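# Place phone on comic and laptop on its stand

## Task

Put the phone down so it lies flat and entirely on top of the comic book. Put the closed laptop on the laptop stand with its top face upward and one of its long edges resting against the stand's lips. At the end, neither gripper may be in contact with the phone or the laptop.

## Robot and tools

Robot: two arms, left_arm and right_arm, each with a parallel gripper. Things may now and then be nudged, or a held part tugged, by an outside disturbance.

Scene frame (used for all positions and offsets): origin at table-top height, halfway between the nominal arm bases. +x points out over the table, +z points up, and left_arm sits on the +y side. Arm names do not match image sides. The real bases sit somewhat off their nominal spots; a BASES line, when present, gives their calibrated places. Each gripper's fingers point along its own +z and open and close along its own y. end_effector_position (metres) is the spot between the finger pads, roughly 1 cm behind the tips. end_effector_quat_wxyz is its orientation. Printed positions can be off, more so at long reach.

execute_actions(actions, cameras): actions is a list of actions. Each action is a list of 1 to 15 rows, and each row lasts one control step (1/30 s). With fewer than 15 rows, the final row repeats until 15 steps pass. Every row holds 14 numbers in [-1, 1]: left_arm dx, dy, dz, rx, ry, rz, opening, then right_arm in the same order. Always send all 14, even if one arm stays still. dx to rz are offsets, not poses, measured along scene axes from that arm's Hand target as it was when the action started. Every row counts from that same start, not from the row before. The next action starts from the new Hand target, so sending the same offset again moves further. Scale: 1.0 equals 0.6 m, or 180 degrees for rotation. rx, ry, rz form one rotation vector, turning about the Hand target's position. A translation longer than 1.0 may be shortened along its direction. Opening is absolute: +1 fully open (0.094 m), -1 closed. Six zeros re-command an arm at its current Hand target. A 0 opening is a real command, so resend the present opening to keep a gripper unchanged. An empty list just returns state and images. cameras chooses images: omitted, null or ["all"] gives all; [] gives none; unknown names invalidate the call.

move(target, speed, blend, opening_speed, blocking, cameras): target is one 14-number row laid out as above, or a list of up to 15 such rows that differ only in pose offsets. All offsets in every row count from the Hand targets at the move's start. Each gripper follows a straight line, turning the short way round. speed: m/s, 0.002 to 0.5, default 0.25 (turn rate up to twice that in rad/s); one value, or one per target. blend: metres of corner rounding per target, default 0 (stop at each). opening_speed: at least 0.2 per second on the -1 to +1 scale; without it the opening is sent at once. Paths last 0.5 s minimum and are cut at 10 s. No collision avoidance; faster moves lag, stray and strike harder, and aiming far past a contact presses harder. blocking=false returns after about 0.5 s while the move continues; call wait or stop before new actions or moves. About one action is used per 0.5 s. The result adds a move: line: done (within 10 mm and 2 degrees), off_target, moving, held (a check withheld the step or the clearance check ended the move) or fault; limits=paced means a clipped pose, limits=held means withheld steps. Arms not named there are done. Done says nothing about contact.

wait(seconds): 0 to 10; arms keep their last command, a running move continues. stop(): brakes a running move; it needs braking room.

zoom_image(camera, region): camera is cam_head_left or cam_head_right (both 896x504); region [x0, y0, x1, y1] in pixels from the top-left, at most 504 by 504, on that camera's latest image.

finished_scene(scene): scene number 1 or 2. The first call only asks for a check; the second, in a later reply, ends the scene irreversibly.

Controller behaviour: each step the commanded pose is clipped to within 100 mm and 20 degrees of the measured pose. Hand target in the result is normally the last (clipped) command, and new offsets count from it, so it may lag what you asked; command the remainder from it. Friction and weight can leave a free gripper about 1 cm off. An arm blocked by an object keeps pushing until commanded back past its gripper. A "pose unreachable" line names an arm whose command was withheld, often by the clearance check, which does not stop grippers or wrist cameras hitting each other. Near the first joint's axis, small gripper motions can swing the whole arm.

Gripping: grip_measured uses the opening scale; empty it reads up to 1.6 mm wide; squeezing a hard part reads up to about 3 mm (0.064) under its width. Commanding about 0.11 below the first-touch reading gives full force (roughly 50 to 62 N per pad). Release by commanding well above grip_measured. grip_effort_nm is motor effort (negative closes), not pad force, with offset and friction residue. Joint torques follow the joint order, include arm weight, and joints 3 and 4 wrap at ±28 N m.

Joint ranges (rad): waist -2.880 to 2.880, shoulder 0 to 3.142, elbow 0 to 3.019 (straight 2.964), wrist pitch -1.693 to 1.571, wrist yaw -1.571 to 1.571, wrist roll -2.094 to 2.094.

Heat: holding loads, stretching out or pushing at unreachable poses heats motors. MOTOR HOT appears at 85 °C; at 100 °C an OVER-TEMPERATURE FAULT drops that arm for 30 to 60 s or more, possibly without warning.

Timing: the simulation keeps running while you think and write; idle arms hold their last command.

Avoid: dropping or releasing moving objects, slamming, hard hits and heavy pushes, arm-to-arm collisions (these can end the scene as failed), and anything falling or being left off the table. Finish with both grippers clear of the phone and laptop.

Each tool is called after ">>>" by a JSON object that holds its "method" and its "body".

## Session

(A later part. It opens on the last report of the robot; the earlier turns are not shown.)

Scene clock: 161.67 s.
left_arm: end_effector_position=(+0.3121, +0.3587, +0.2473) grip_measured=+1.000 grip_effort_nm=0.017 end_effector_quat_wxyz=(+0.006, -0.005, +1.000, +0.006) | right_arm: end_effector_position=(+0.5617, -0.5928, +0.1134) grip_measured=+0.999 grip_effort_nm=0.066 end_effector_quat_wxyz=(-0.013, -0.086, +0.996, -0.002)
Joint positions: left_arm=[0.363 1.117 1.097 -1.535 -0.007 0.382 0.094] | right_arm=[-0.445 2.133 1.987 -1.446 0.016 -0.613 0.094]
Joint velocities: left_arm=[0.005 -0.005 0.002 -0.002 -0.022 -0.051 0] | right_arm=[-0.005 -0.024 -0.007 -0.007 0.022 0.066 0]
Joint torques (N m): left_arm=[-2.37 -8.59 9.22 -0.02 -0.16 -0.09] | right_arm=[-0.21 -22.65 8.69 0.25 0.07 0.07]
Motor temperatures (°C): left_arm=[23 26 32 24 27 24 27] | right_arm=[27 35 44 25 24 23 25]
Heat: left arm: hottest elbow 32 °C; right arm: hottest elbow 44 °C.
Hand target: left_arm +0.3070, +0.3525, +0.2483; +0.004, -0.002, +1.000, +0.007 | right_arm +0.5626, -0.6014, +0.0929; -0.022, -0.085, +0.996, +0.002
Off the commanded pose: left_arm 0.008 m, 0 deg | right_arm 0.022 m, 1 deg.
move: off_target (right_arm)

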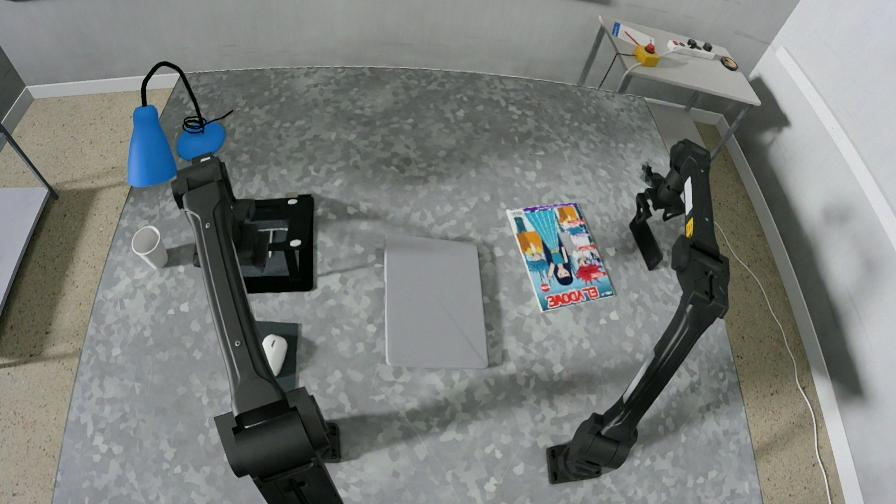

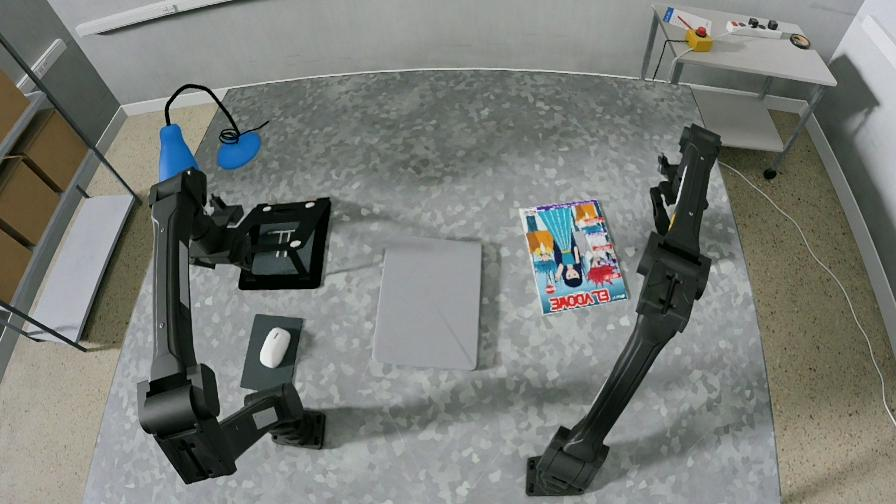

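>>> {"method": "move", "body": {"target": [0,0,0,0,0,0, 1, 0, 0, 0.045, 0, 0, 0, 1], "speed": 0.1}}

>>> {"method": "zoom_image", "body": {"camera": "cam_head_left", "region": [600, 180, 700, 280]}}

Scene clock: 174.83 s.
left_arm: end_effector_position=(+0.3121, +0.3587, +0.2473) grip_measured=+1.000 grip_effort_nm=0.022 end_effector_quat_wxyz=(+0.006, -0.005, +1.000, +0.006) | right_arm: end_effector_position=(+0.5526, -0.5885, +0.1139) grip_measured=+0.999 grip_effort_nm=0.071 end_effector_quat_wxyz=(-0.031, -0.087, +0.996, +0.009)
Joint positions: left_arm=[0.363 1.117 1.097 -1.535 -0.007 0.382 0.094] | right_arm=[-0.445 2.133 1.987 -1.487 0.016 -0.613 0.094]
Joint velocities: left_arm=[0.015 -0.005 0.007 -0.007 -0.051 -0.051 0] | right_arm=[-0.005 0.005 -0.002 -0.007 0.022 0.022 0]
Joint torques (N m): left_arm=[-2.32 -9.82 9.57 0.05 -0.14 -0.11] | right_arm=[-0.15 -23.71 12.22 -0.4 0.08 0.09]
Motor temperatures (°C): left_arm=[23 26 32 24 27 24 27] | right_arm=[27 35 43 25 24 23 25]
Heat: left arm: hottest elbow 32 °C; right arm: hottest elbow 43 °C.
Hand target: left_arm +0.3070, +0.3525, +0.2483; +0.004, -0.002, +1.000, +0.007 | right_arm +0.5630, -0.6012, +0.1199; -0.022, -0.085, +0.996, +0.002
Off the commanded pose: left_arm 0.008 m, 0 deg | right_arm 0.017 m, 1 deg.
move: off_target (right_arm)

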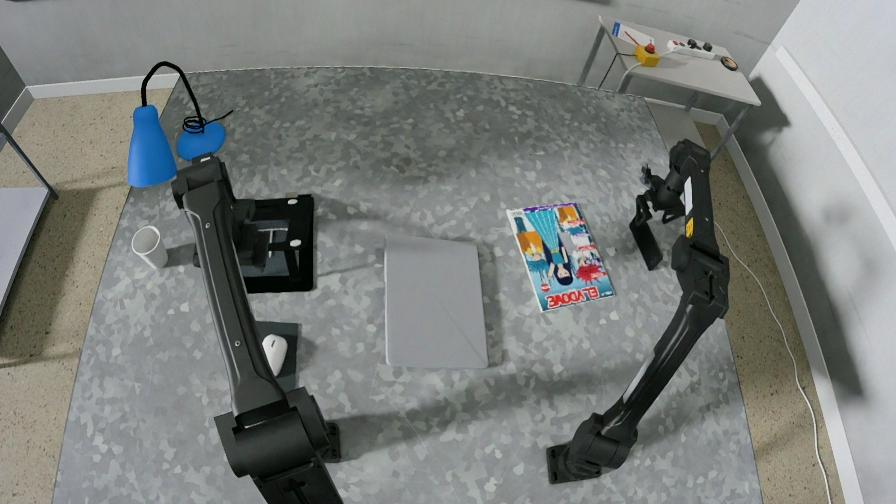

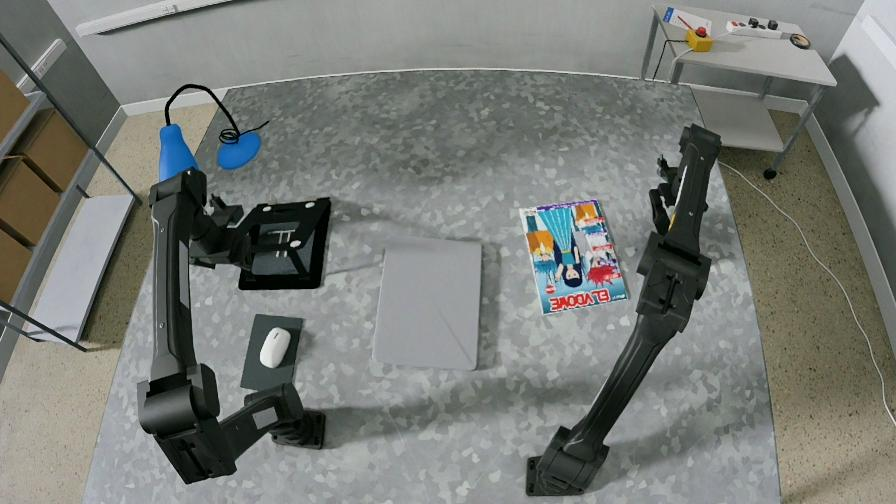

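Scaled by 5.040.

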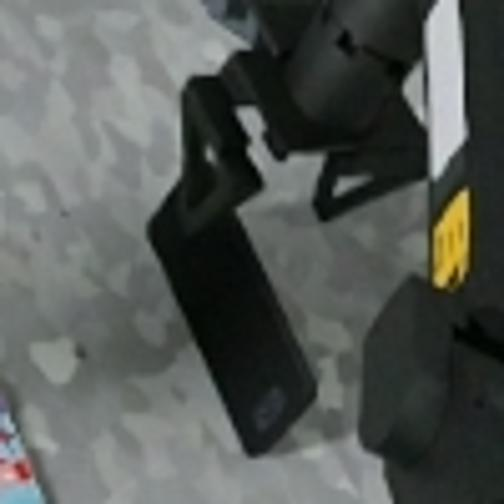

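>>> {"method": "move", "body": {"target": [0,0,0,0,0,0, 1, 0, -0.005, -0.07, 0, 0, 0, 1], "speed": 0.1}}

>>> {"method": "zoom_image", "body": {"camera": "cam_head_left", "region": [600, 180, 700, 280]}}

Scene clock: 178.63 s.
left_arm: end_effector_position=(+0.3121, +0.3587, +0.2473) grip_measured=+1.000 grip_effort_nm=0.017 end_effector_quat_wxyz=(+0.006, -0.005, +1.000, +0.006) | right_arm: end_effector_position=(+0.5676, -0.5975, +0.1068) grip_measured=+0.999 grip_effort_nm=0.066 end_effector_quat_wxyz=(-0.004, -0.087, +0.996, -0.007)
Joint positions: left_arm=[0.363 1.117 1.097 -1.535 -0.007 0.382 0.094] | right_arm=[-0.448 2.143 1.987 -1.415 0.016 -0.617 0.094]
Joint velocities: left_arm=[-0.005 0.005 0.002 -0.007 -0.066 0.007 0] | right_arm=[-0.005 -0.005 -0.002 0.002 -0.022 -0.051 0.001]
Joint torques (N m): left_arm=[-3.19 -9.88 9.62 0.1 -0.14 -0.1] | right_arm=[-0.32 -23.18 7.32 0.46 0.06 0.07]
Motor temperatures (°C): left_arm=[23 26 32 24 27 24 27] | right_arm=[27 35 43 25 24 23 25]
Heat: left arm: hottest elbow 32 °C; right arm: hottest elbow 43 °C.
Hand target: left_arm +0.3070, +0.3525, +0.2483; +0.004, -0.002, +1.000, +0.007 | right_arm +0.5624, -0.6045, +0.0780; -0.021, -0.085, +0.996, +0.002
Off the commanded pose: left_arm 0.008 m, 0 deg | right_arm 0.030 m, 2 deg.
move: off_target (right_arm)

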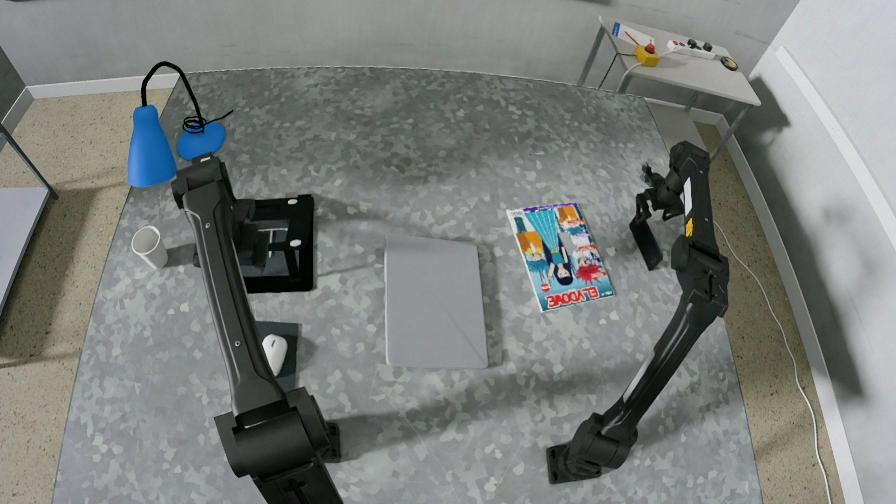

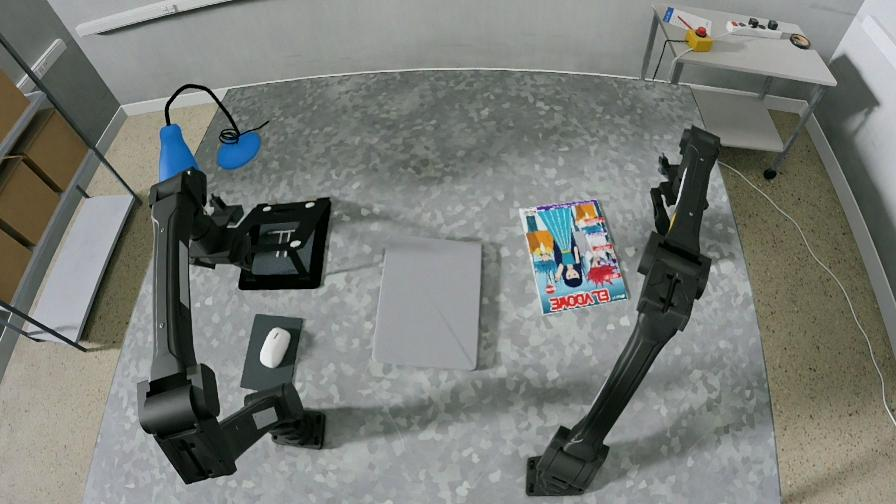

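Scaled by 5.040.

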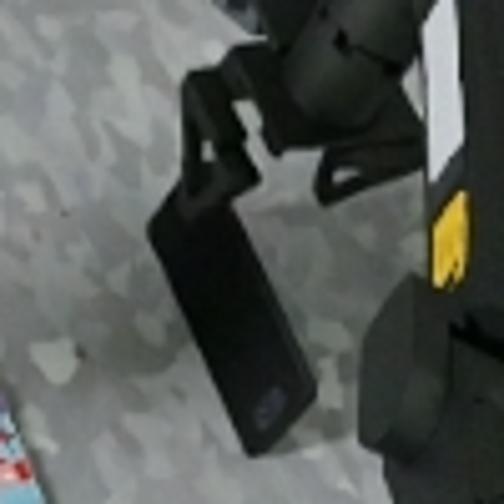

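>>> {"method": "zoom_image", "body": {"camera": "cam_head_right", "region": [630, 190, 690, 250]}}

>>> {"method": "zoom_image", "body": {"camera": "cam_head_left", "region": [620, 190, 690, 260]}}

Scaled by 8.400.

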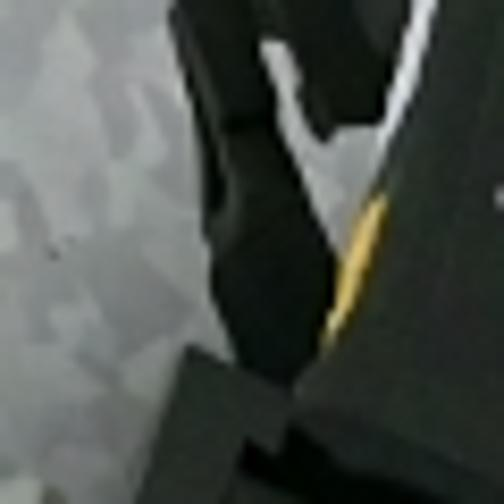

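Scaled by 7.200.

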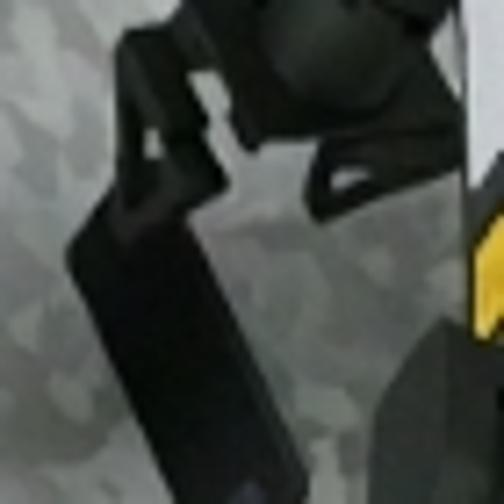

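>>> {"method": "move", "body": {"target": [0,0,0,0,0,0, 1, 0, -0.005, -0.05, 0, 0, 0, 1], "speed": 0.1}}

>>> {"method": "zoom_image", "body": {"camera": "cam_head_left", "region": [620, 190, 690, 260]}}

Scene clock: 191.23 s.
left_arm: end_effector_position=(+0.3121, +0.3587, +0.2473) grip_measured=+1.000 grip_effort_nm=0.017 end_effector_quat_wxyz=(+0.006, -0.005, +1.000, +0.006) | right_arm: end_effector_position=(+0.5674, -0.6011, +0.0733) grip_measured=+0.999 grip_effort_nm=0.066 end_effector_quat_wxyz=(-0.007, -0.087, +0.996, -0.005)
Joint positions: left_arm=[0.363 1.117 1.097 -1.535 -0.007 0.382 0.094] | right_arm=[-0.453 2.172 1.946 -1.353 0.016 -0.622 0.094]
Joint velocities: left_arm=[0.024 0.005 0.007 0.002 -0.022 -0.007 0] | right_arm=[-0.024 -0.005 -0.002 0.002 -0.022 -0.007 0.001]
Joint torques (N m): left_arm=[-1.73 -10.17 9.54 0.16 -0.16 -0.06] | right_arm=[-0.32 -22.83 7.42 0.53 0.07 0.1]
Motor temperatures (°C): left_arm=[23 26 32 24 27 24 27] | right_arm=[27 36 41 25 24 23 25]
Heat: left arm: hottest elbow 32 °C; right arm: hottest elbow 41 °C.
Hand target: left_arm +0.3070, +0.3525, +0.2483; +0.004, -0.002, +1.000, +0.007 | right_arm +0.5619, -0.6077, +0.0479; -0.022, -0.085, +0.996, +0.002
Off the commanded pose: left_arm 0.008 m, 0 deg | right_arm 0.027 m, 2 deg.
move: off_target (right_arm)

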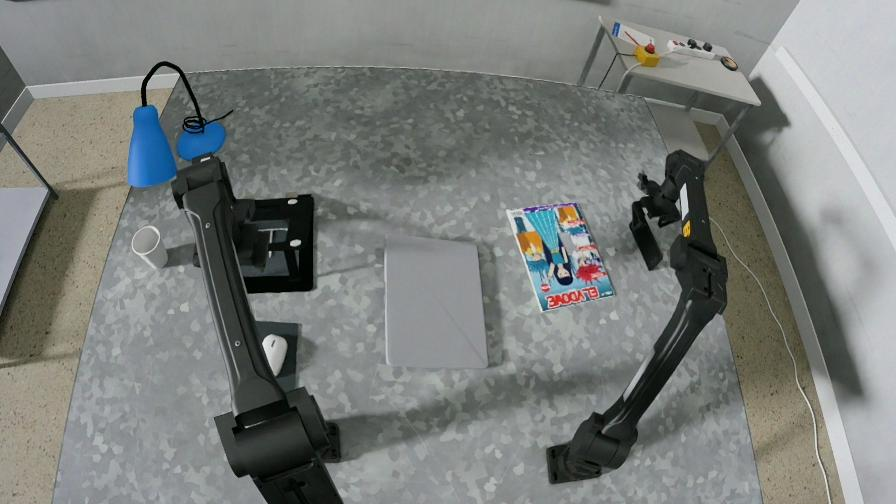

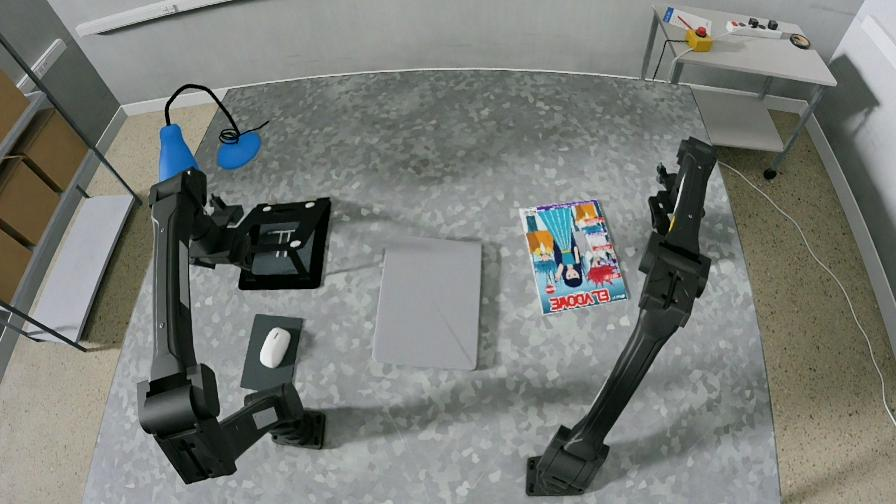

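Scaled by 7.200.

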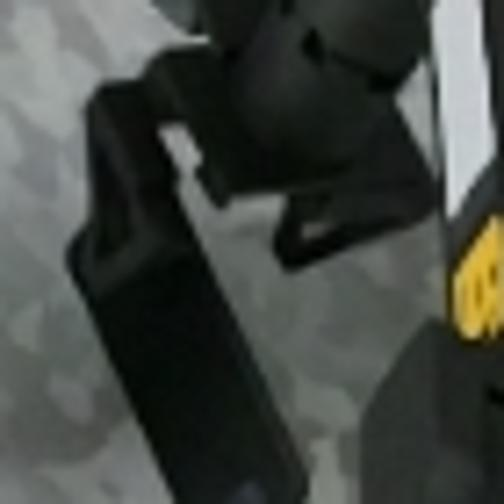

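>>> {"method": "move", "body": {"target": [0,0,0,0,0,0, 1, -0.04, -0.01, -0.015, 0, 0, 0, 1], "speed": 0.1}}

>>> {"method": "zoom_image", "body": {"camera": "cam_head_left", "region": [620, 190, 690, 260]}}

Scene clock: 196.17 s.
left_arm: end_effector_position=(+0.3121, +0.3587, +0.2473) grip_measured=+1.000 grip_effort_nm=0.017 end_effector_quat_wxyz=(+0.006, -0.005, +1.000, +0.006) | right_arm: end_effector_position=(+0.5416, -0.6088, +0.0381) grip_measured=+0.999 grip_effort_nm=0.066 end_effector_quat_wxyz=(-0.024, -0.085, +0.996, +0.005)
Joint positions: left_arm=[0.363 1.117 1.097 -1.535 -0.007 0.382 0.094] | right_arm=[-0.481 2.172 1.85 -1.295 0.017 -0.646 0.094]
Joint velocities: left_arm=[-0.015 -0.015 0.012 0.012 -0.007 -0.081 0] | right_arm=[-0.005 -0.005 0.002 -0.007 0.022 -0.007 -0.001]
Joint torques (N m): left_arm=[-2.78 -9.47 9.4 -0.06 -0.1 -0.09] | right_arm=[-0.09 -26.11 6.68 0.28 0.07 0.07]
Motor temperatures (°C): left_arm=[23 26 32 24 27 24 27] | right_arm=[27 37 41 25 24 23 25]
Heat: left arm: hottest elbow 32 °C; right arm: hottest elbow 41 °C.
Hand target: left_arm +0.3070, +0.3525, +0.2483; +0.004, -0.002, +1.000, +0.007 | right_arm +0.5378, -0.6136, +0.0394; -0.021, -0.085, +0.996, +0.002
Off the commanded pose: left_arm 0.008 m, 0 deg | right_arm 0.006 m, 0 deg.
move: done

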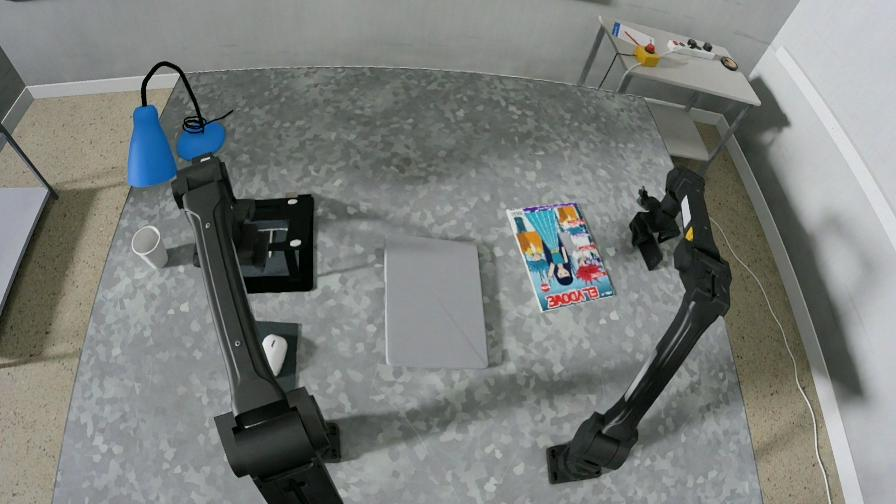

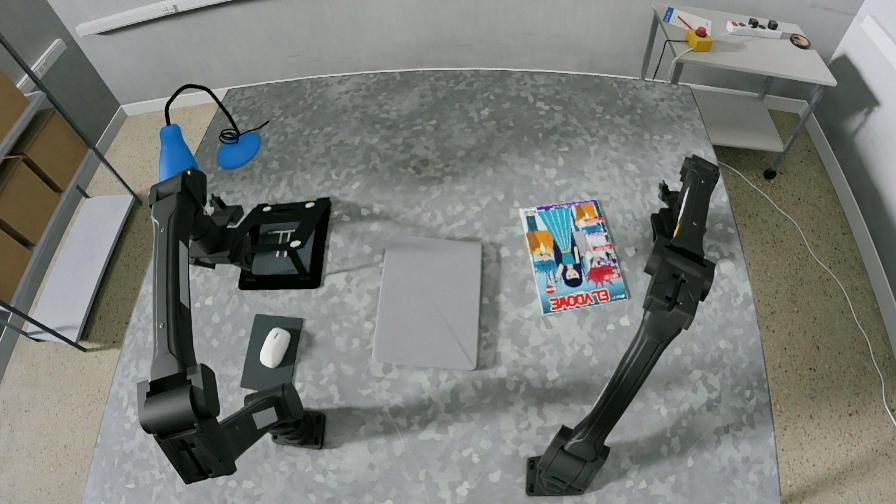

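Scaled by 7.200.

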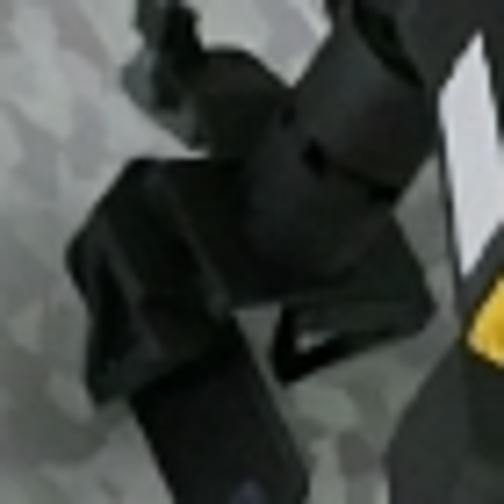

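>>> {"method": "move", "body": {"target": [0,0,0,0,0,0, 1, 0, 0, 0.035, 0, 0, 0, 1], "speed": 0.1, "cameras": []}}

>>> {"method": "move", "body": {"target": [0,0,0,0,0,0, 1, 0, 0, 0, 0, 0, 0, -1], "opening_speed": 0.6}}

>>> {"method": "zoom_image", "body": {"camera": "cam_head_left", "region": [620, 190, 690, 290]}}

Scene clock: 202.23 s.
left_arm: end_effector_position=(+0.3121, +0.3587, +0.2473) grip_measured=+1.000 grip_effort_nm=0.012 end_effector_quat_wxyz=(+0.006, -0.005, +1.000, +0.006) | right_arm: end_effector_position=(+0.5366, -0.6062, +0.0384) grip_measured=+0.999 grip_effort_nm=0.071 end_effector_quat_wxyz=(-0.034, -0.086, +0.996, +0.011)
Joint positions: left_arm=[0.363 1.117 1.097 -1.535 -0.007 0.382 0.094] | right_arm=[-0.481 2.172 1.85 -1.318 0.017 -0.647 0.094]
Joint velocities: left_arm=[-0.005 0.005 0.002 -0.007 0.037 -0.051 0] | right_arm=[-0.005 -0.015 -0.012 -0.007 -0.022 0.066 -0.001]
Joint torques (N m): left_arm=[-3.02 -10.11 9.51 -0.18 -0.12 -0.04] | right_arm=[-0.03 -27.93 8.66 -0.17 0.08 0.09]
Motor temperatures (°C): left_arm=[23 26 32 24 27 24 27] | right_arm=[27 37 40 25 24 23 25]
Heat: left arm: hottest elbow 32 °C; right arm: hottest elbow 40 °C.
Hand target: left_arm +0.3070, +0.3525, +0.2483; +0.004, -0.002, +1.000, +0.007 | right_arm +0.5382, -0.6135, +0.0604; -0.021, -0.085, +0.996, +0.002
Off the commanded pose: left_arm 0.008 m, 0 deg | right_arm 0.023 m, 2 deg.
move: off_target (right_arm)
No camera images: "cameras" was empty.

Scene clock: 205.77 s.
left_arm: end_effector_position=(+0.3121, +0.3587, +0.2473) grip_measured=+1.000 grip_effort_nm=0.017 end_effector_quat_wxyz=(+0.006, -0.005, +1.000, +0.006) | right_arm: end_effector_position=(+0.5360, -0.6061, +0.0387) grip_measured=-0.844 grip_effort_nm=-1.023 end_effector_quat_wxyz=(-0.035, -0.086, +0.996, +0.011)
Joint positions: left_arm=[0.363 1.117 1.097 -1.535 -0.007 0.382 0.094] | right_arm=[-0.481 2.171 1.85 -1.321 0.018 -0.647 0.007]
Joint velocities: left_arm=[0.024 -0.005 0.002 0.007 -0.022 0.007 0] | right_arm=[0.005 -0.015 -0.002 0.002 -0.095 0.007 -0.001]
Joint torques (N m): left_arm=[-2.2 -9.58 9.57 0.13 -0.13 -0.05] | right_arm=[-0.03 -27.87 8.66 -0.27 0.05 0.09]
Motor temperatures (°C): left_arm=[23 26 32 24 27 24 27] | right_arm=[27 38 40 25 24 23 25]
Heat: left arm: hottest elbow 32 °C; right arm: hottest elbow 40 °C.
Hand target: left_arm +0.3070, +0.3525, +0.2483; +0.004, -0.002, +1.000, +0.007 | right_arm +0.5381, -0.6135, +0.0605; -0.021, -0.085, +0.996, +0.002
Off the commanded pose: left_arm 0.008 m, 0 deg | right_arm 0.023 m, 2 deg.
move: off_target (right_arm)

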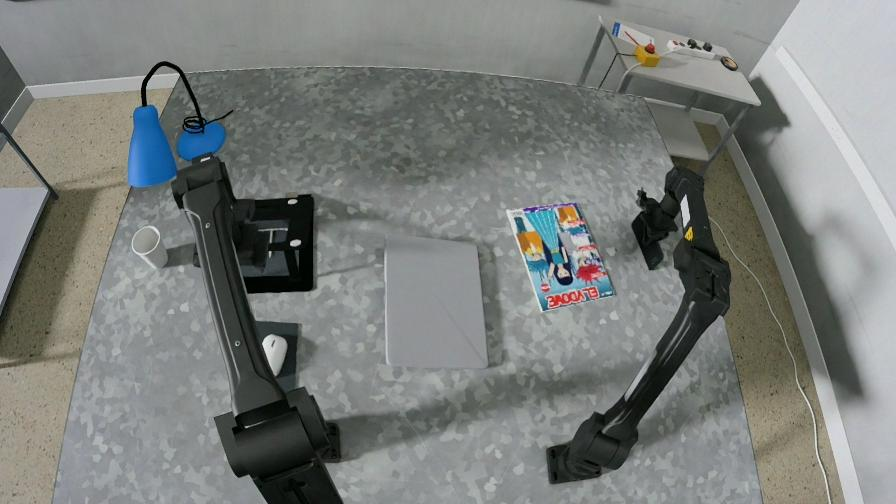

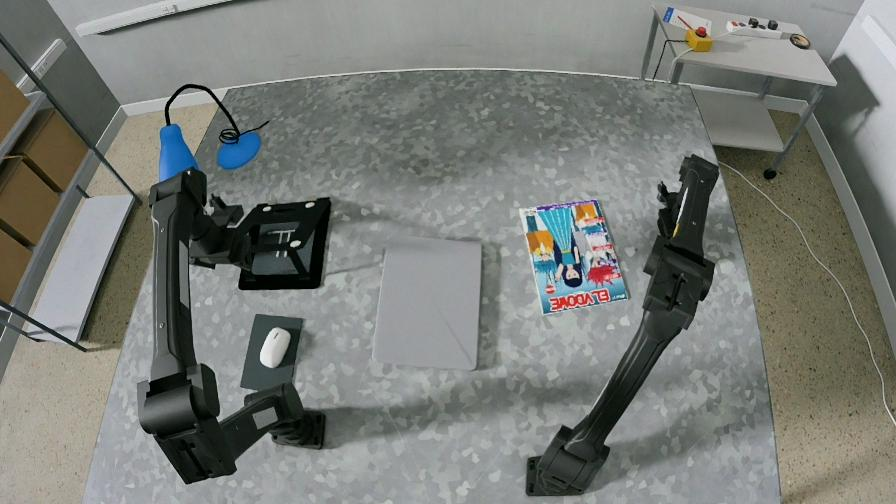

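Scaled by 5.040.

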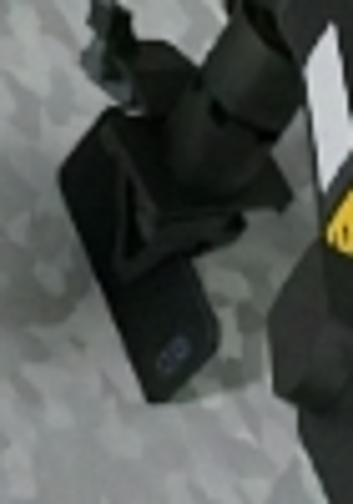

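>>> {"method": "move", "body": {"target": [0,0,0,0,0,0, 1, 0, 0, 0, 0, 0, 0, 0.2], "opening_speed": 1, "cameras": []}}

>>> {"method": "move", "body": {"target": [0,0,0,0,0,0, 1, 0, 0, 0.03, 0, 0, 0, 0.2], "speed": 0.05}}

>>> {"method": "zoom_image", "body": {"camera": "cam_head_left", "region": [620, 190, 690, 290]}}

Scene clock: 238.13 s.
left_arm: end_effector_position=(+0.3121, +0.3587, +0.2473) grip_measured=+1.000 grip_effort_nm=0.017 end_effector_quat_wxyz=(+0.006, -0.005, +1.000, +0.006) | right_arm: end_effector_position=(+0.5360, -0.6061, +0.0389) grip_measured=+0.198 grip_effort_nm=0.066 end_effector_quat_wxyz=(-0.035, -0.086, +0.996, +0.011)
Joint positions: left_arm=[0.363 1.117 1.097 -1.535 -0.007 0.382 0.094] | right_arm=[-0.481 2.171 1.85 -1.321 0.018 -0.647 0.056]
Joint velocities: left_arm=[0.015 -0.005 0.007 -0.002 -0.066 -0.022 0] | right_arm=[0.005 0.005 -0.012 -0.017 0.007 -0.022 0]
Joint torques (N m): left_arm=[-2.9 -9.41 9.77 -0.08 -0.09 -0.08] | right_arm=[-0.03 -27.87 8.65 -0.23 0.05 0.1]
Motor temperatures (°C): left_arm=[23 26 32 24 27 24 27] | right_arm=[27 40 38 25 24 23 26]
Heat: left arm: hottest elbow 32 °C; right arm: hottest shoulder 40 °C.
Hand target: left_arm +0.3070, +0.3525, +0.2483; +0.004, -0.002, +1.000, +0.007 | right_arm +0.5381, -0.6135, +0.0606; -0.021, -0.085, +0.996, +0.002
Off the commanded pose: left_arm 0.008 m, 0 deg | right_arm 0.023 m, 2 deg.
move: off_target (right_arm)
No camera images: "cameras" was empty.

Scene clock: 239.07 s.
left_arm: end_effector_position=(+0.3121, +0.3587, +0.2473) grip_measured=+1.000 grip_effort_nm=0.017 end_effector_quat_wxyz=(+0.006, -0.005, +1.000, +0.006) | right_arm: end_effector_position=(+0.5295, -0.6028, +0.0504) grip_measured=+0.199 grip_effort_nm=0.066 end_effector_quat_wxyz=(-0.043, -0.086, +0.995, +0.016)
Joint positions: left_arm=[0.363 1.117 1.097 -1.535 -0.007 0.382 0.094] | right_arm=[-0.481 2.153 1.85 -1.357 0.018 -0.647 0.056]
Joint velocities: left_arm=[0.005 -0.005 -0.007 0.002 -0.037 -0.007 0] | right_arm=[-0.015 -0.024 -0.007 -0.002 0.037 0.037 -0.001]
Joint torques (N m): left_arm=[-2.73 -9 9.5 0.01 -0.12 -0.1] | right_arm=[0.03 -27.34 10.36 -0.47 0.06 0.1]
Motor temperatures (°C): left_arm=[23 26 32 24 27 24 27] | right_arm=[27 41 38 25 24 23 26]
Heat: left arm: hottest elbow 32 °C; right arm: hottest shoulder 41 °C.
Hand target: left_arm +0.3070, +0.3525, +0.2483; +0.004, -0.002, +1.000, +0.007 | right_arm +0.5384, -0.6133, +0.0786; -0.021, -0.085, +0.996, +0.002
Off the commanded pose: left_arm 0.008 m, 0 deg | right_arm 0.031 m, 3 deg.
move: off_target (right_arm)

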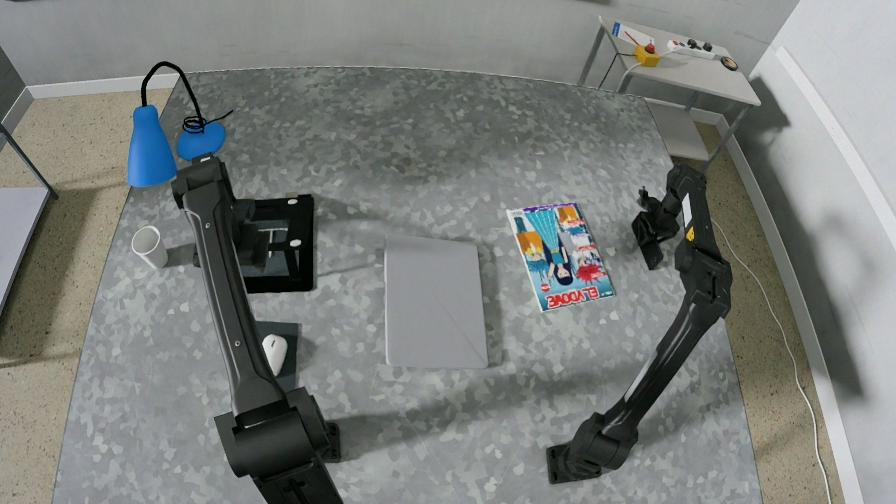

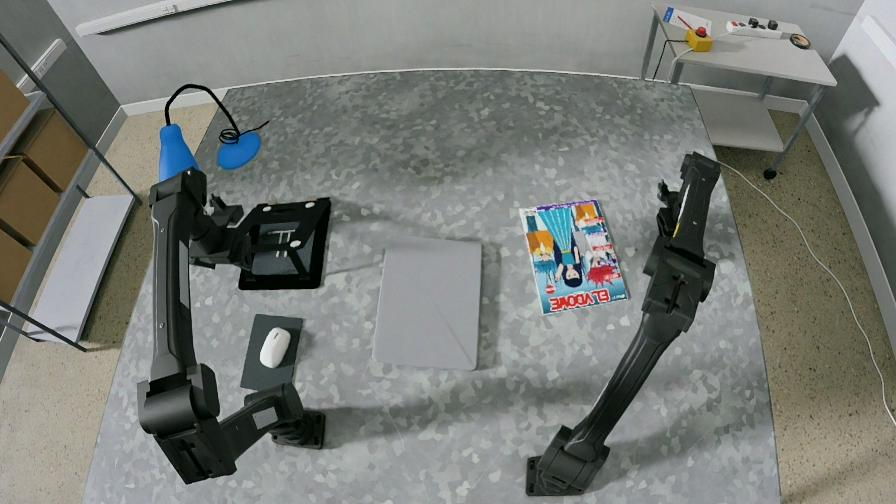

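Scaled by 5.040.

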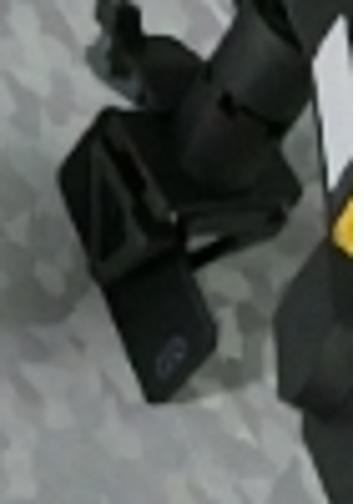

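>>> {"method": "move", "body": {"target": [0,0,0,0,0,0, 1, 0.01, 0, 0.025, 0, 0, 0, 0.2], "speed": 0.05, "cameras": []}}

Scene clock: 241.53 s.
left_arm: end_effector_position=(+0.3121, +0.3587, +0.2473) grip_measured=+1.000 grip_effort_nm=0.022 end_effector_quat_wxyz=(+0.006, -0.005, +1.000, +0.006) | right_arm: end_effector_position=(+0.5276, -0.6017, +0.0594) grip_measured=+0.199 grip_effort_nm=0.071 end_effector_quat_wxyz=(-0.051, -0.086, +0.995, +0.021)
Joint positions: left_arm=[0.363 1.117 1.097 -1.535 -0.007 0.382 0.094] | right_arm=[-0.481 2.153 1.873 -1.4 0.018 -0.647 0.056]
Joint velocities: left_arm=[-0.024 -0.005 0.002 0.002 -0.037 -0.051 0] | right_arm=[0.015 -0.015 -0.022 0.002 0.051 -0.022 -0.001]
Joint torques (N m): left_arm=[-2.26 -9.93 9.77 0.08 -0.07 -0.07] | right_arm=[0.26 -27.05 12 -0.32 0.05 0.14]
Motor temperatures (°C): left_arm=[23 26 32 24 27 24 27] | right_arm=[27 41 39 25 24 23 26]
Heat: left arm: hottest elbow 32 °C; right arm: hottest shoulder 41 °C.
Hand target: left_arm +0.3070, +0.3525, +0.2483; +0.004, -0.002, +1.000, +0.007 | right_arm +0.5447, -0.6133, +0.0934; -0.021, -0.085, +0.996, +0.002
Off the commanded pose: left_arm 0.008 m, 0 deg | right_arm 0.040 m, 4 deg.
move: off_target (right_arm)
No camera images: "cameras" was empty.

>>> {"method": "move", "body": {"target": [0,0,0,0,0,0, 1, 0, 0, 0, 0, 0, 0, -1], "opening_speed": 0.6, "cameras": []}}

>>> {"method": "move", "body": {"target": [0,0,0,0,0,0, 1, -0.02, 0.02, 0.2, 0, 0, 0, -1], "speed": 0.12}}

>>> {"method": "zoom_image", "body": {"camera": "cam_head_left", "region": [620, 180, 720, 280]}}

Scene clock: 246.13 s.
left_arm: end_effector_position=(+0.3121, +0.3587, +0.2473) grip_measured=+1.000 grip_effort_nm=0.022 end_effector_quat_wxyz=(+0.006, -0.005, +1.000, +0.006) | right_arm: end_effector_position=(+0.5276, -0.6021, +0.0596) grip_measured=-0.844 grip_effort_nm=-1.028 end_effector_quat_wxyz=(-0.051, -0.086, +0.995, +0.020)
Joint positions: left_arm=[0.363 1.117 1.097 -1.535 -0.007 0.382 0.094] | right_arm=[-0.481 2.153 1.874 -1.4 0.02 -0.647 0.007]
Joint velocities: left_arm=[-0.005 -0.015 -0.002 -0.007 -0.051 -0.022 0] | right_arm=[0.005 0.005 -0.002 0.002 -0.007 0.022 -0.001]
Joint torques (N m): left_arm=[-3.02 -9.76 9.54 -0.09 -0.15 -0.08] | right_arm=[0.38 -27.22 11.97 -0.38 -0.02 0.14]
Motor temperatures (°C): left_arm=[23 26 32 24 27 24 27] | right_arm=[27 42 40 25 24 23 26]
Heat: left arm: hottest elbow 32 °C; right arm: hottest shoulder 42 °C.
Hand target: left_arm +0.3070, +0.3525, +0.2483; +0.004, -0.002, +1.000, +0.007 | right_arm +0.5447, -0.6133, +0.0935; -0.021, -0.085, +0.996, +0.002
Off the commanded pose: left_arm 0.008 m, 0 deg | right_arm 0.039 m, 4 deg.
move: off_target (right_arm)
No camera images: "cameras" was empty.

Scene clock: 247.87 s.
left_arm: end_effector_position=(+0.3121, +0.3587, +0.2473) grip_measured=+1.000 grip_effort_nm=0.022 end_effector_quat_wxyz=(+0.006, -0.005, +1.000, +0.006) | right_arm: end_effector_position=(+0.5182, -0.5973, +0.1711) grip_measured=-0.845 grip_effort_nm=-1.038 end_effector_quat_wxyz=(-0.059, -0.085, +0.994, +0.025)
Joint positions: left_arm=[0.363 1.117 1.097 -1.535 -0.007 0.382 0.094] | right_arm=[-0.481 2.081 2.047 -1.663 0.02 -0.645 0.007]
Joint velocities: left_arm=[0.005 -0.015 0.012 -0.017 -0.037 -0.007 0] | right_arm=[-0.005 -0.005 -0.012 0.007 -0.007 0.007 0]
Joint torques (N m): left_arm=[-2.37 -9.41 9.74 0.02 -0.16 -0.04] | right_arm=[1.03 -27.05 13.35 -0.4 -0.07 0.22]
Motor temperatures (°C): left_arm=[23 26 32 24 27 24 27] | right_arm=[27 42 40 25 24 23 26]
Heat: left arm: hottest elbow 32 °C; right arm: hottest shoulder 42 °C.
Hand target: left_arm +0.3070, +0.3525, +0.2483; +0.004, -0.002, +1.000, +0.007 | right_arm +0.5347, -0.6002, +0.2136; -0.021, -0.085, +0.996, +0.002
Off the commanded pose: left_arm 0.008 m, 0 deg | right_arm 0.045 m, 5 deg.
move: off_target (right_arm)

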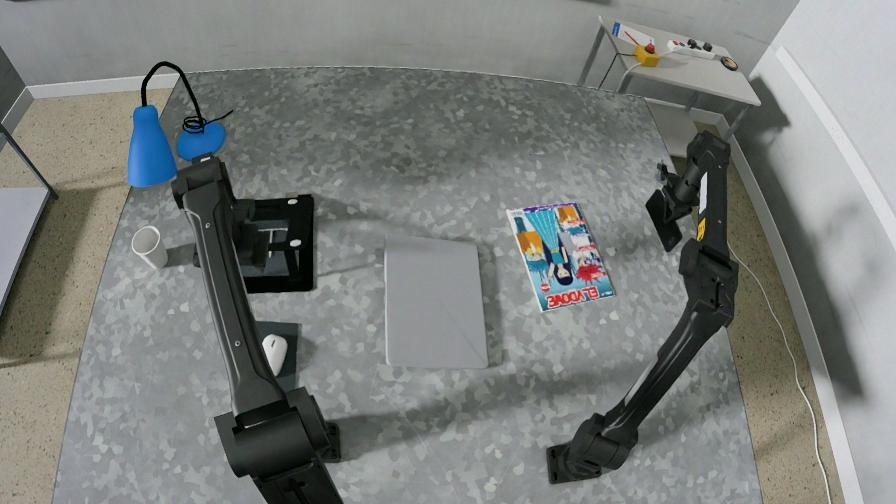

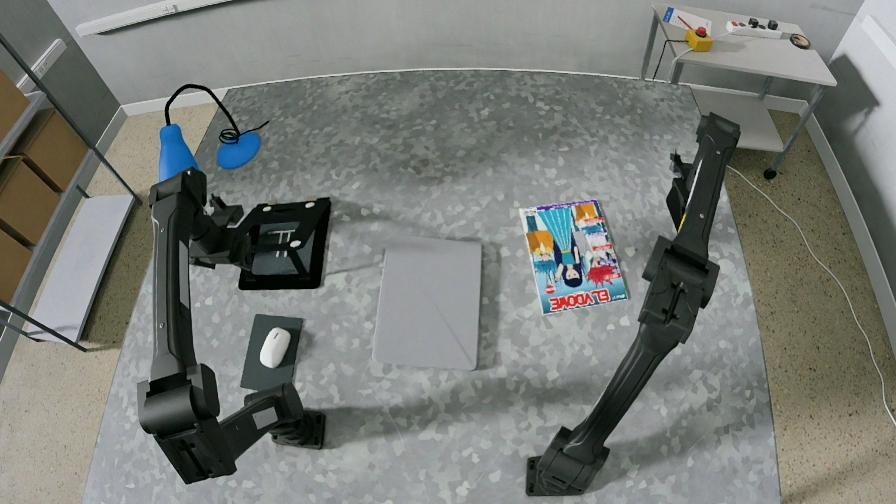

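Scaled by 5.040.

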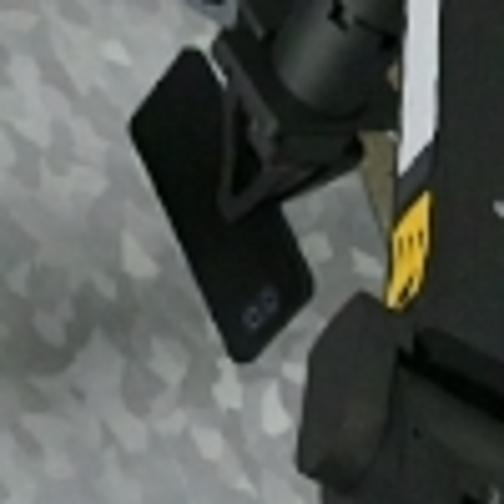

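>>> {"method": "move", "body": {"target": [0,0,0,0,0,0, 1, -0.075, 0.383, 0, 0, 0, 0, -1], "speed": 0.2}}

>>> {"method": "zoom_image", "body": {"camera": "cam_head_left", "region": [500, 160, 660, 320]}}

>>> {"method": "zoom_image", "body": {"camera": "cam_head_right", "region": [500, 160, 660, 320]}}

Scene clock: 253.40 s.
left_arm: end_effector_position=(+0.3121, +0.3587, +0.2473) grip_measured=+1.000 grip_effort_nm=0.022 end_effector_quat_wxyz=(+0.006, -0.005, +1.000, +0.006) | right_arm: end_effector_position=(+0.4946, -0.3686, +0.1981) grip_measured=-0.845 grip_effort_nm=-1.043 end_effector_quat_wxyz=(-0.040, -0.089, +0.995, +0.008)
Joint positions: left_arm=[0.363 1.117 1.097 -1.535 -0.007 0.382 0.094] | right_arm=[-0.113 1.78 1.666 -1.538 -0.001 -0.285 0.007]
Joint velocities: left_arm=[-0.005 -0.005 0.002 0.007 -0.007 -0.081 0] | right_arm=[-0.015 -0.005 -0.007 0.002 0.022 0.007 0]
Joint torques (N m): left_arm=[-2.55 -9.17 9.59 -0.05 -0.13 -0.09] | right_arm=[0.62 -22.3 7.42 0.28 0.09 0.22]
Motor temperatures (°C): left_arm=[23 26 32 24 27 24 27] | right_arm=[27 41 40 25 24 23 26]
Heat: left arm: hottest elbow 32 °C; right arm: hottest shoulder 41 °C.
Hand target: left_arm +0.3070, +0.3525, +0.2483; +0.004, -0.002, +1.000, +0.007 | right_arm +0.4918, -0.3686, +0.2122; -0.023, -0.085, +0.996, +0.004
Off the commanded pose: left_arm 0.008 m, 0 deg | right_arm 0.016 m, 2 deg.
move: off_target (right_arm)

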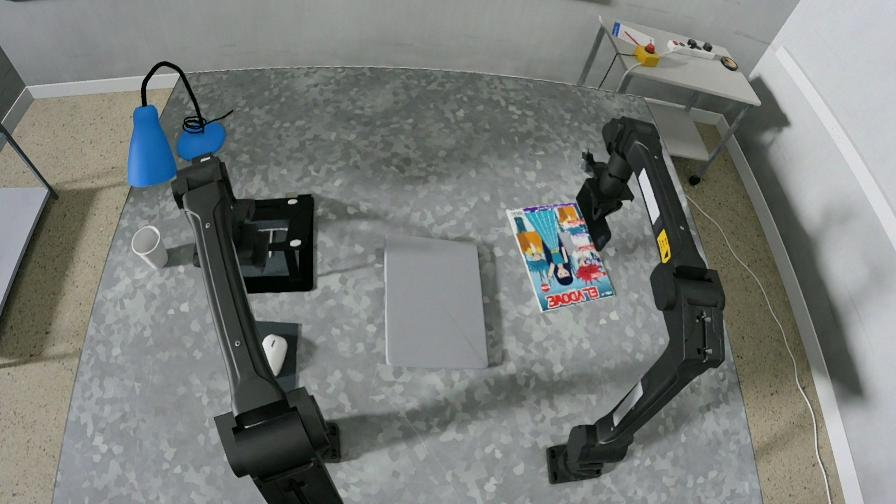

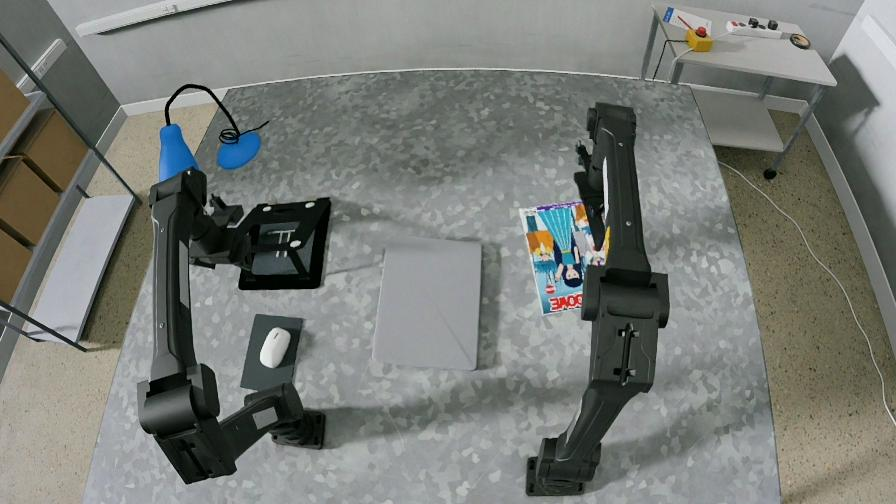

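Scaled by 3.150.

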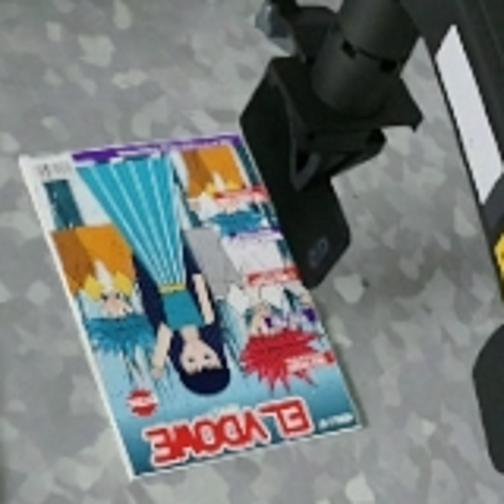

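Scaled by 3.150.

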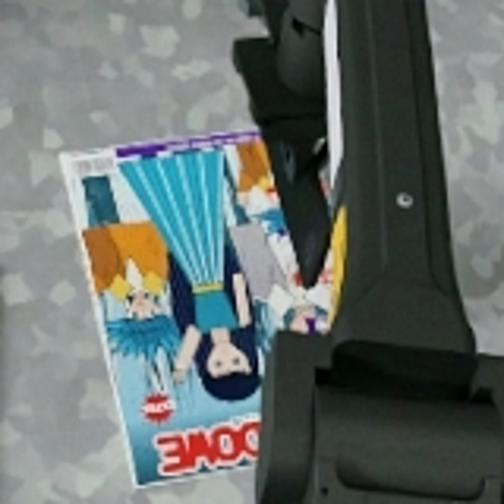

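>>> {"method": "move", "body": {"target": [0,0,0,0,0,0, 1, 0.033, 0.0, 0, 0.301, 0.053, 0, -1], "speed": 0.25}}

>>> {"method": "zoom_image", "body": {"camera": "cam_head_left", "region": [500, 160, 660, 320]}}

>>> {"method": "zoom_image", "body": {"camera": "cam_head_right", "region": [500, 160, 660, 320]}}

Scene clock: 266.27 s.
left_arm: end_effector_position=(+0.3121, +0.3587, +0.2473) grip_measured=+1.000 grip_effort_nm=0.017 end_effector_quat_wxyz=(+0.006, -0.005, +1.000, +0.006) | right_arm: end_effector_position=(+0.5068, -0.3639, +0.2152) grip_measured=-0.845 grip_effort_nm=-1.043 end_effector_quat_wxyz=(+0.049, -0.040, +0.909, +0.413)
Joint positions: left_arm=[0.363 1.117 1.097 -1.535 -0.007 0.382 0.094] | right_arm=[-0.337 1.881 1.692 -1.669 -0.82 -0.546 0.007]
Joint velocities: left_arm=[-0.015 -0.005 0.007 -0.002 -0.022 0.022 0] | right_arm=[-0.005 0.024 -0.007 -0.007 -0.007 0.022 0]
Joint torques (N m): left_arm=[-3.02 -9.35 9.58 -0.08 -0.15 -0.09] | right_arm=[-0.21 -19.25 9.13 -0.76 -0.74 0.02]
Motor temperatures (°C): left_arm=[23 26 32 24 27 24 27] | right_arm=[27 40 39 25 24 23 27]
Heat: left arm: hottest elbow 32 °C; right arm: hottest shoulder 40 °C.
Hand target: left_arm +0.3070, +0.3525, +0.2483; +0.004, -0.002, +1.000, +0.007 | right_arm +0.5115, -0.3704, +0.2130; -0.055, -0.085, +0.881, +0.461
Off the commanded pose: left_arm 0.008 m, 0 deg | right_arm 0.007 m, 15 deg.
joint sent to its limit (right arm) — joint 4 (wrist pitch), lower limit. The joint targets are off in orientation, not in position.
move: off_target (right_arm)

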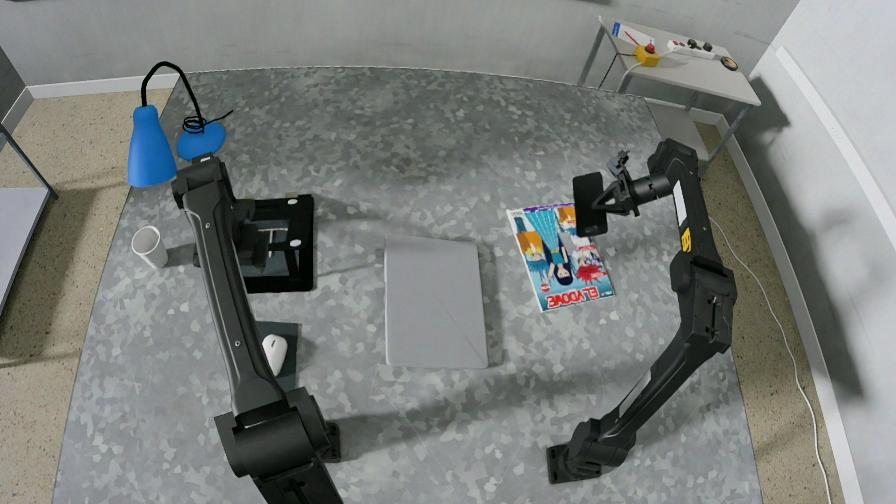

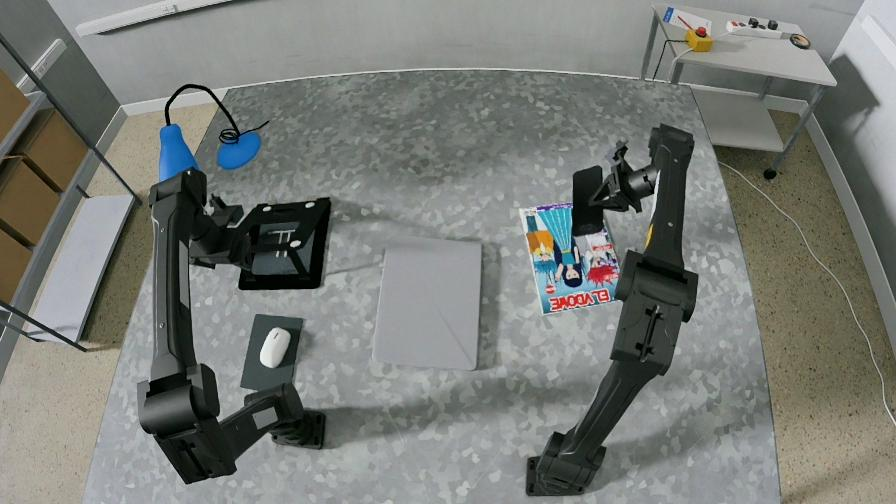

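Scaled by 3.150.

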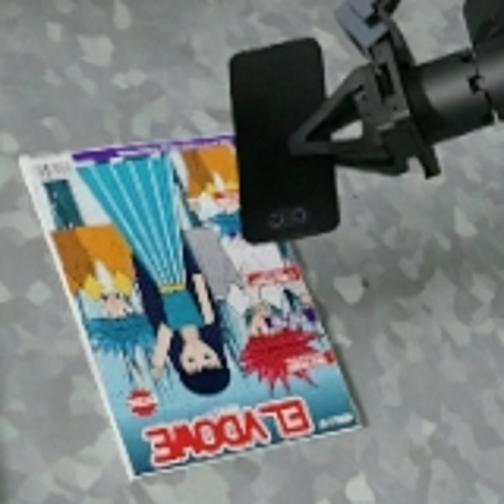

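Scaled by 3.150.

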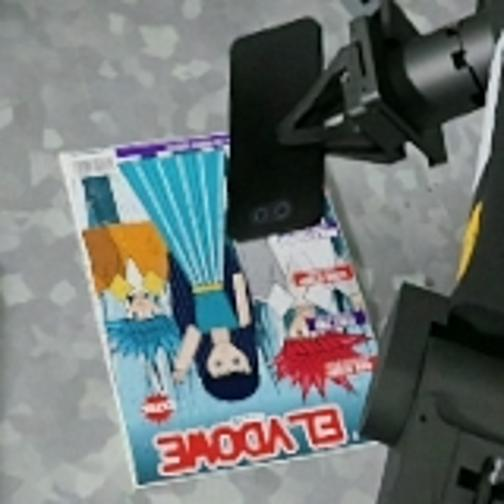

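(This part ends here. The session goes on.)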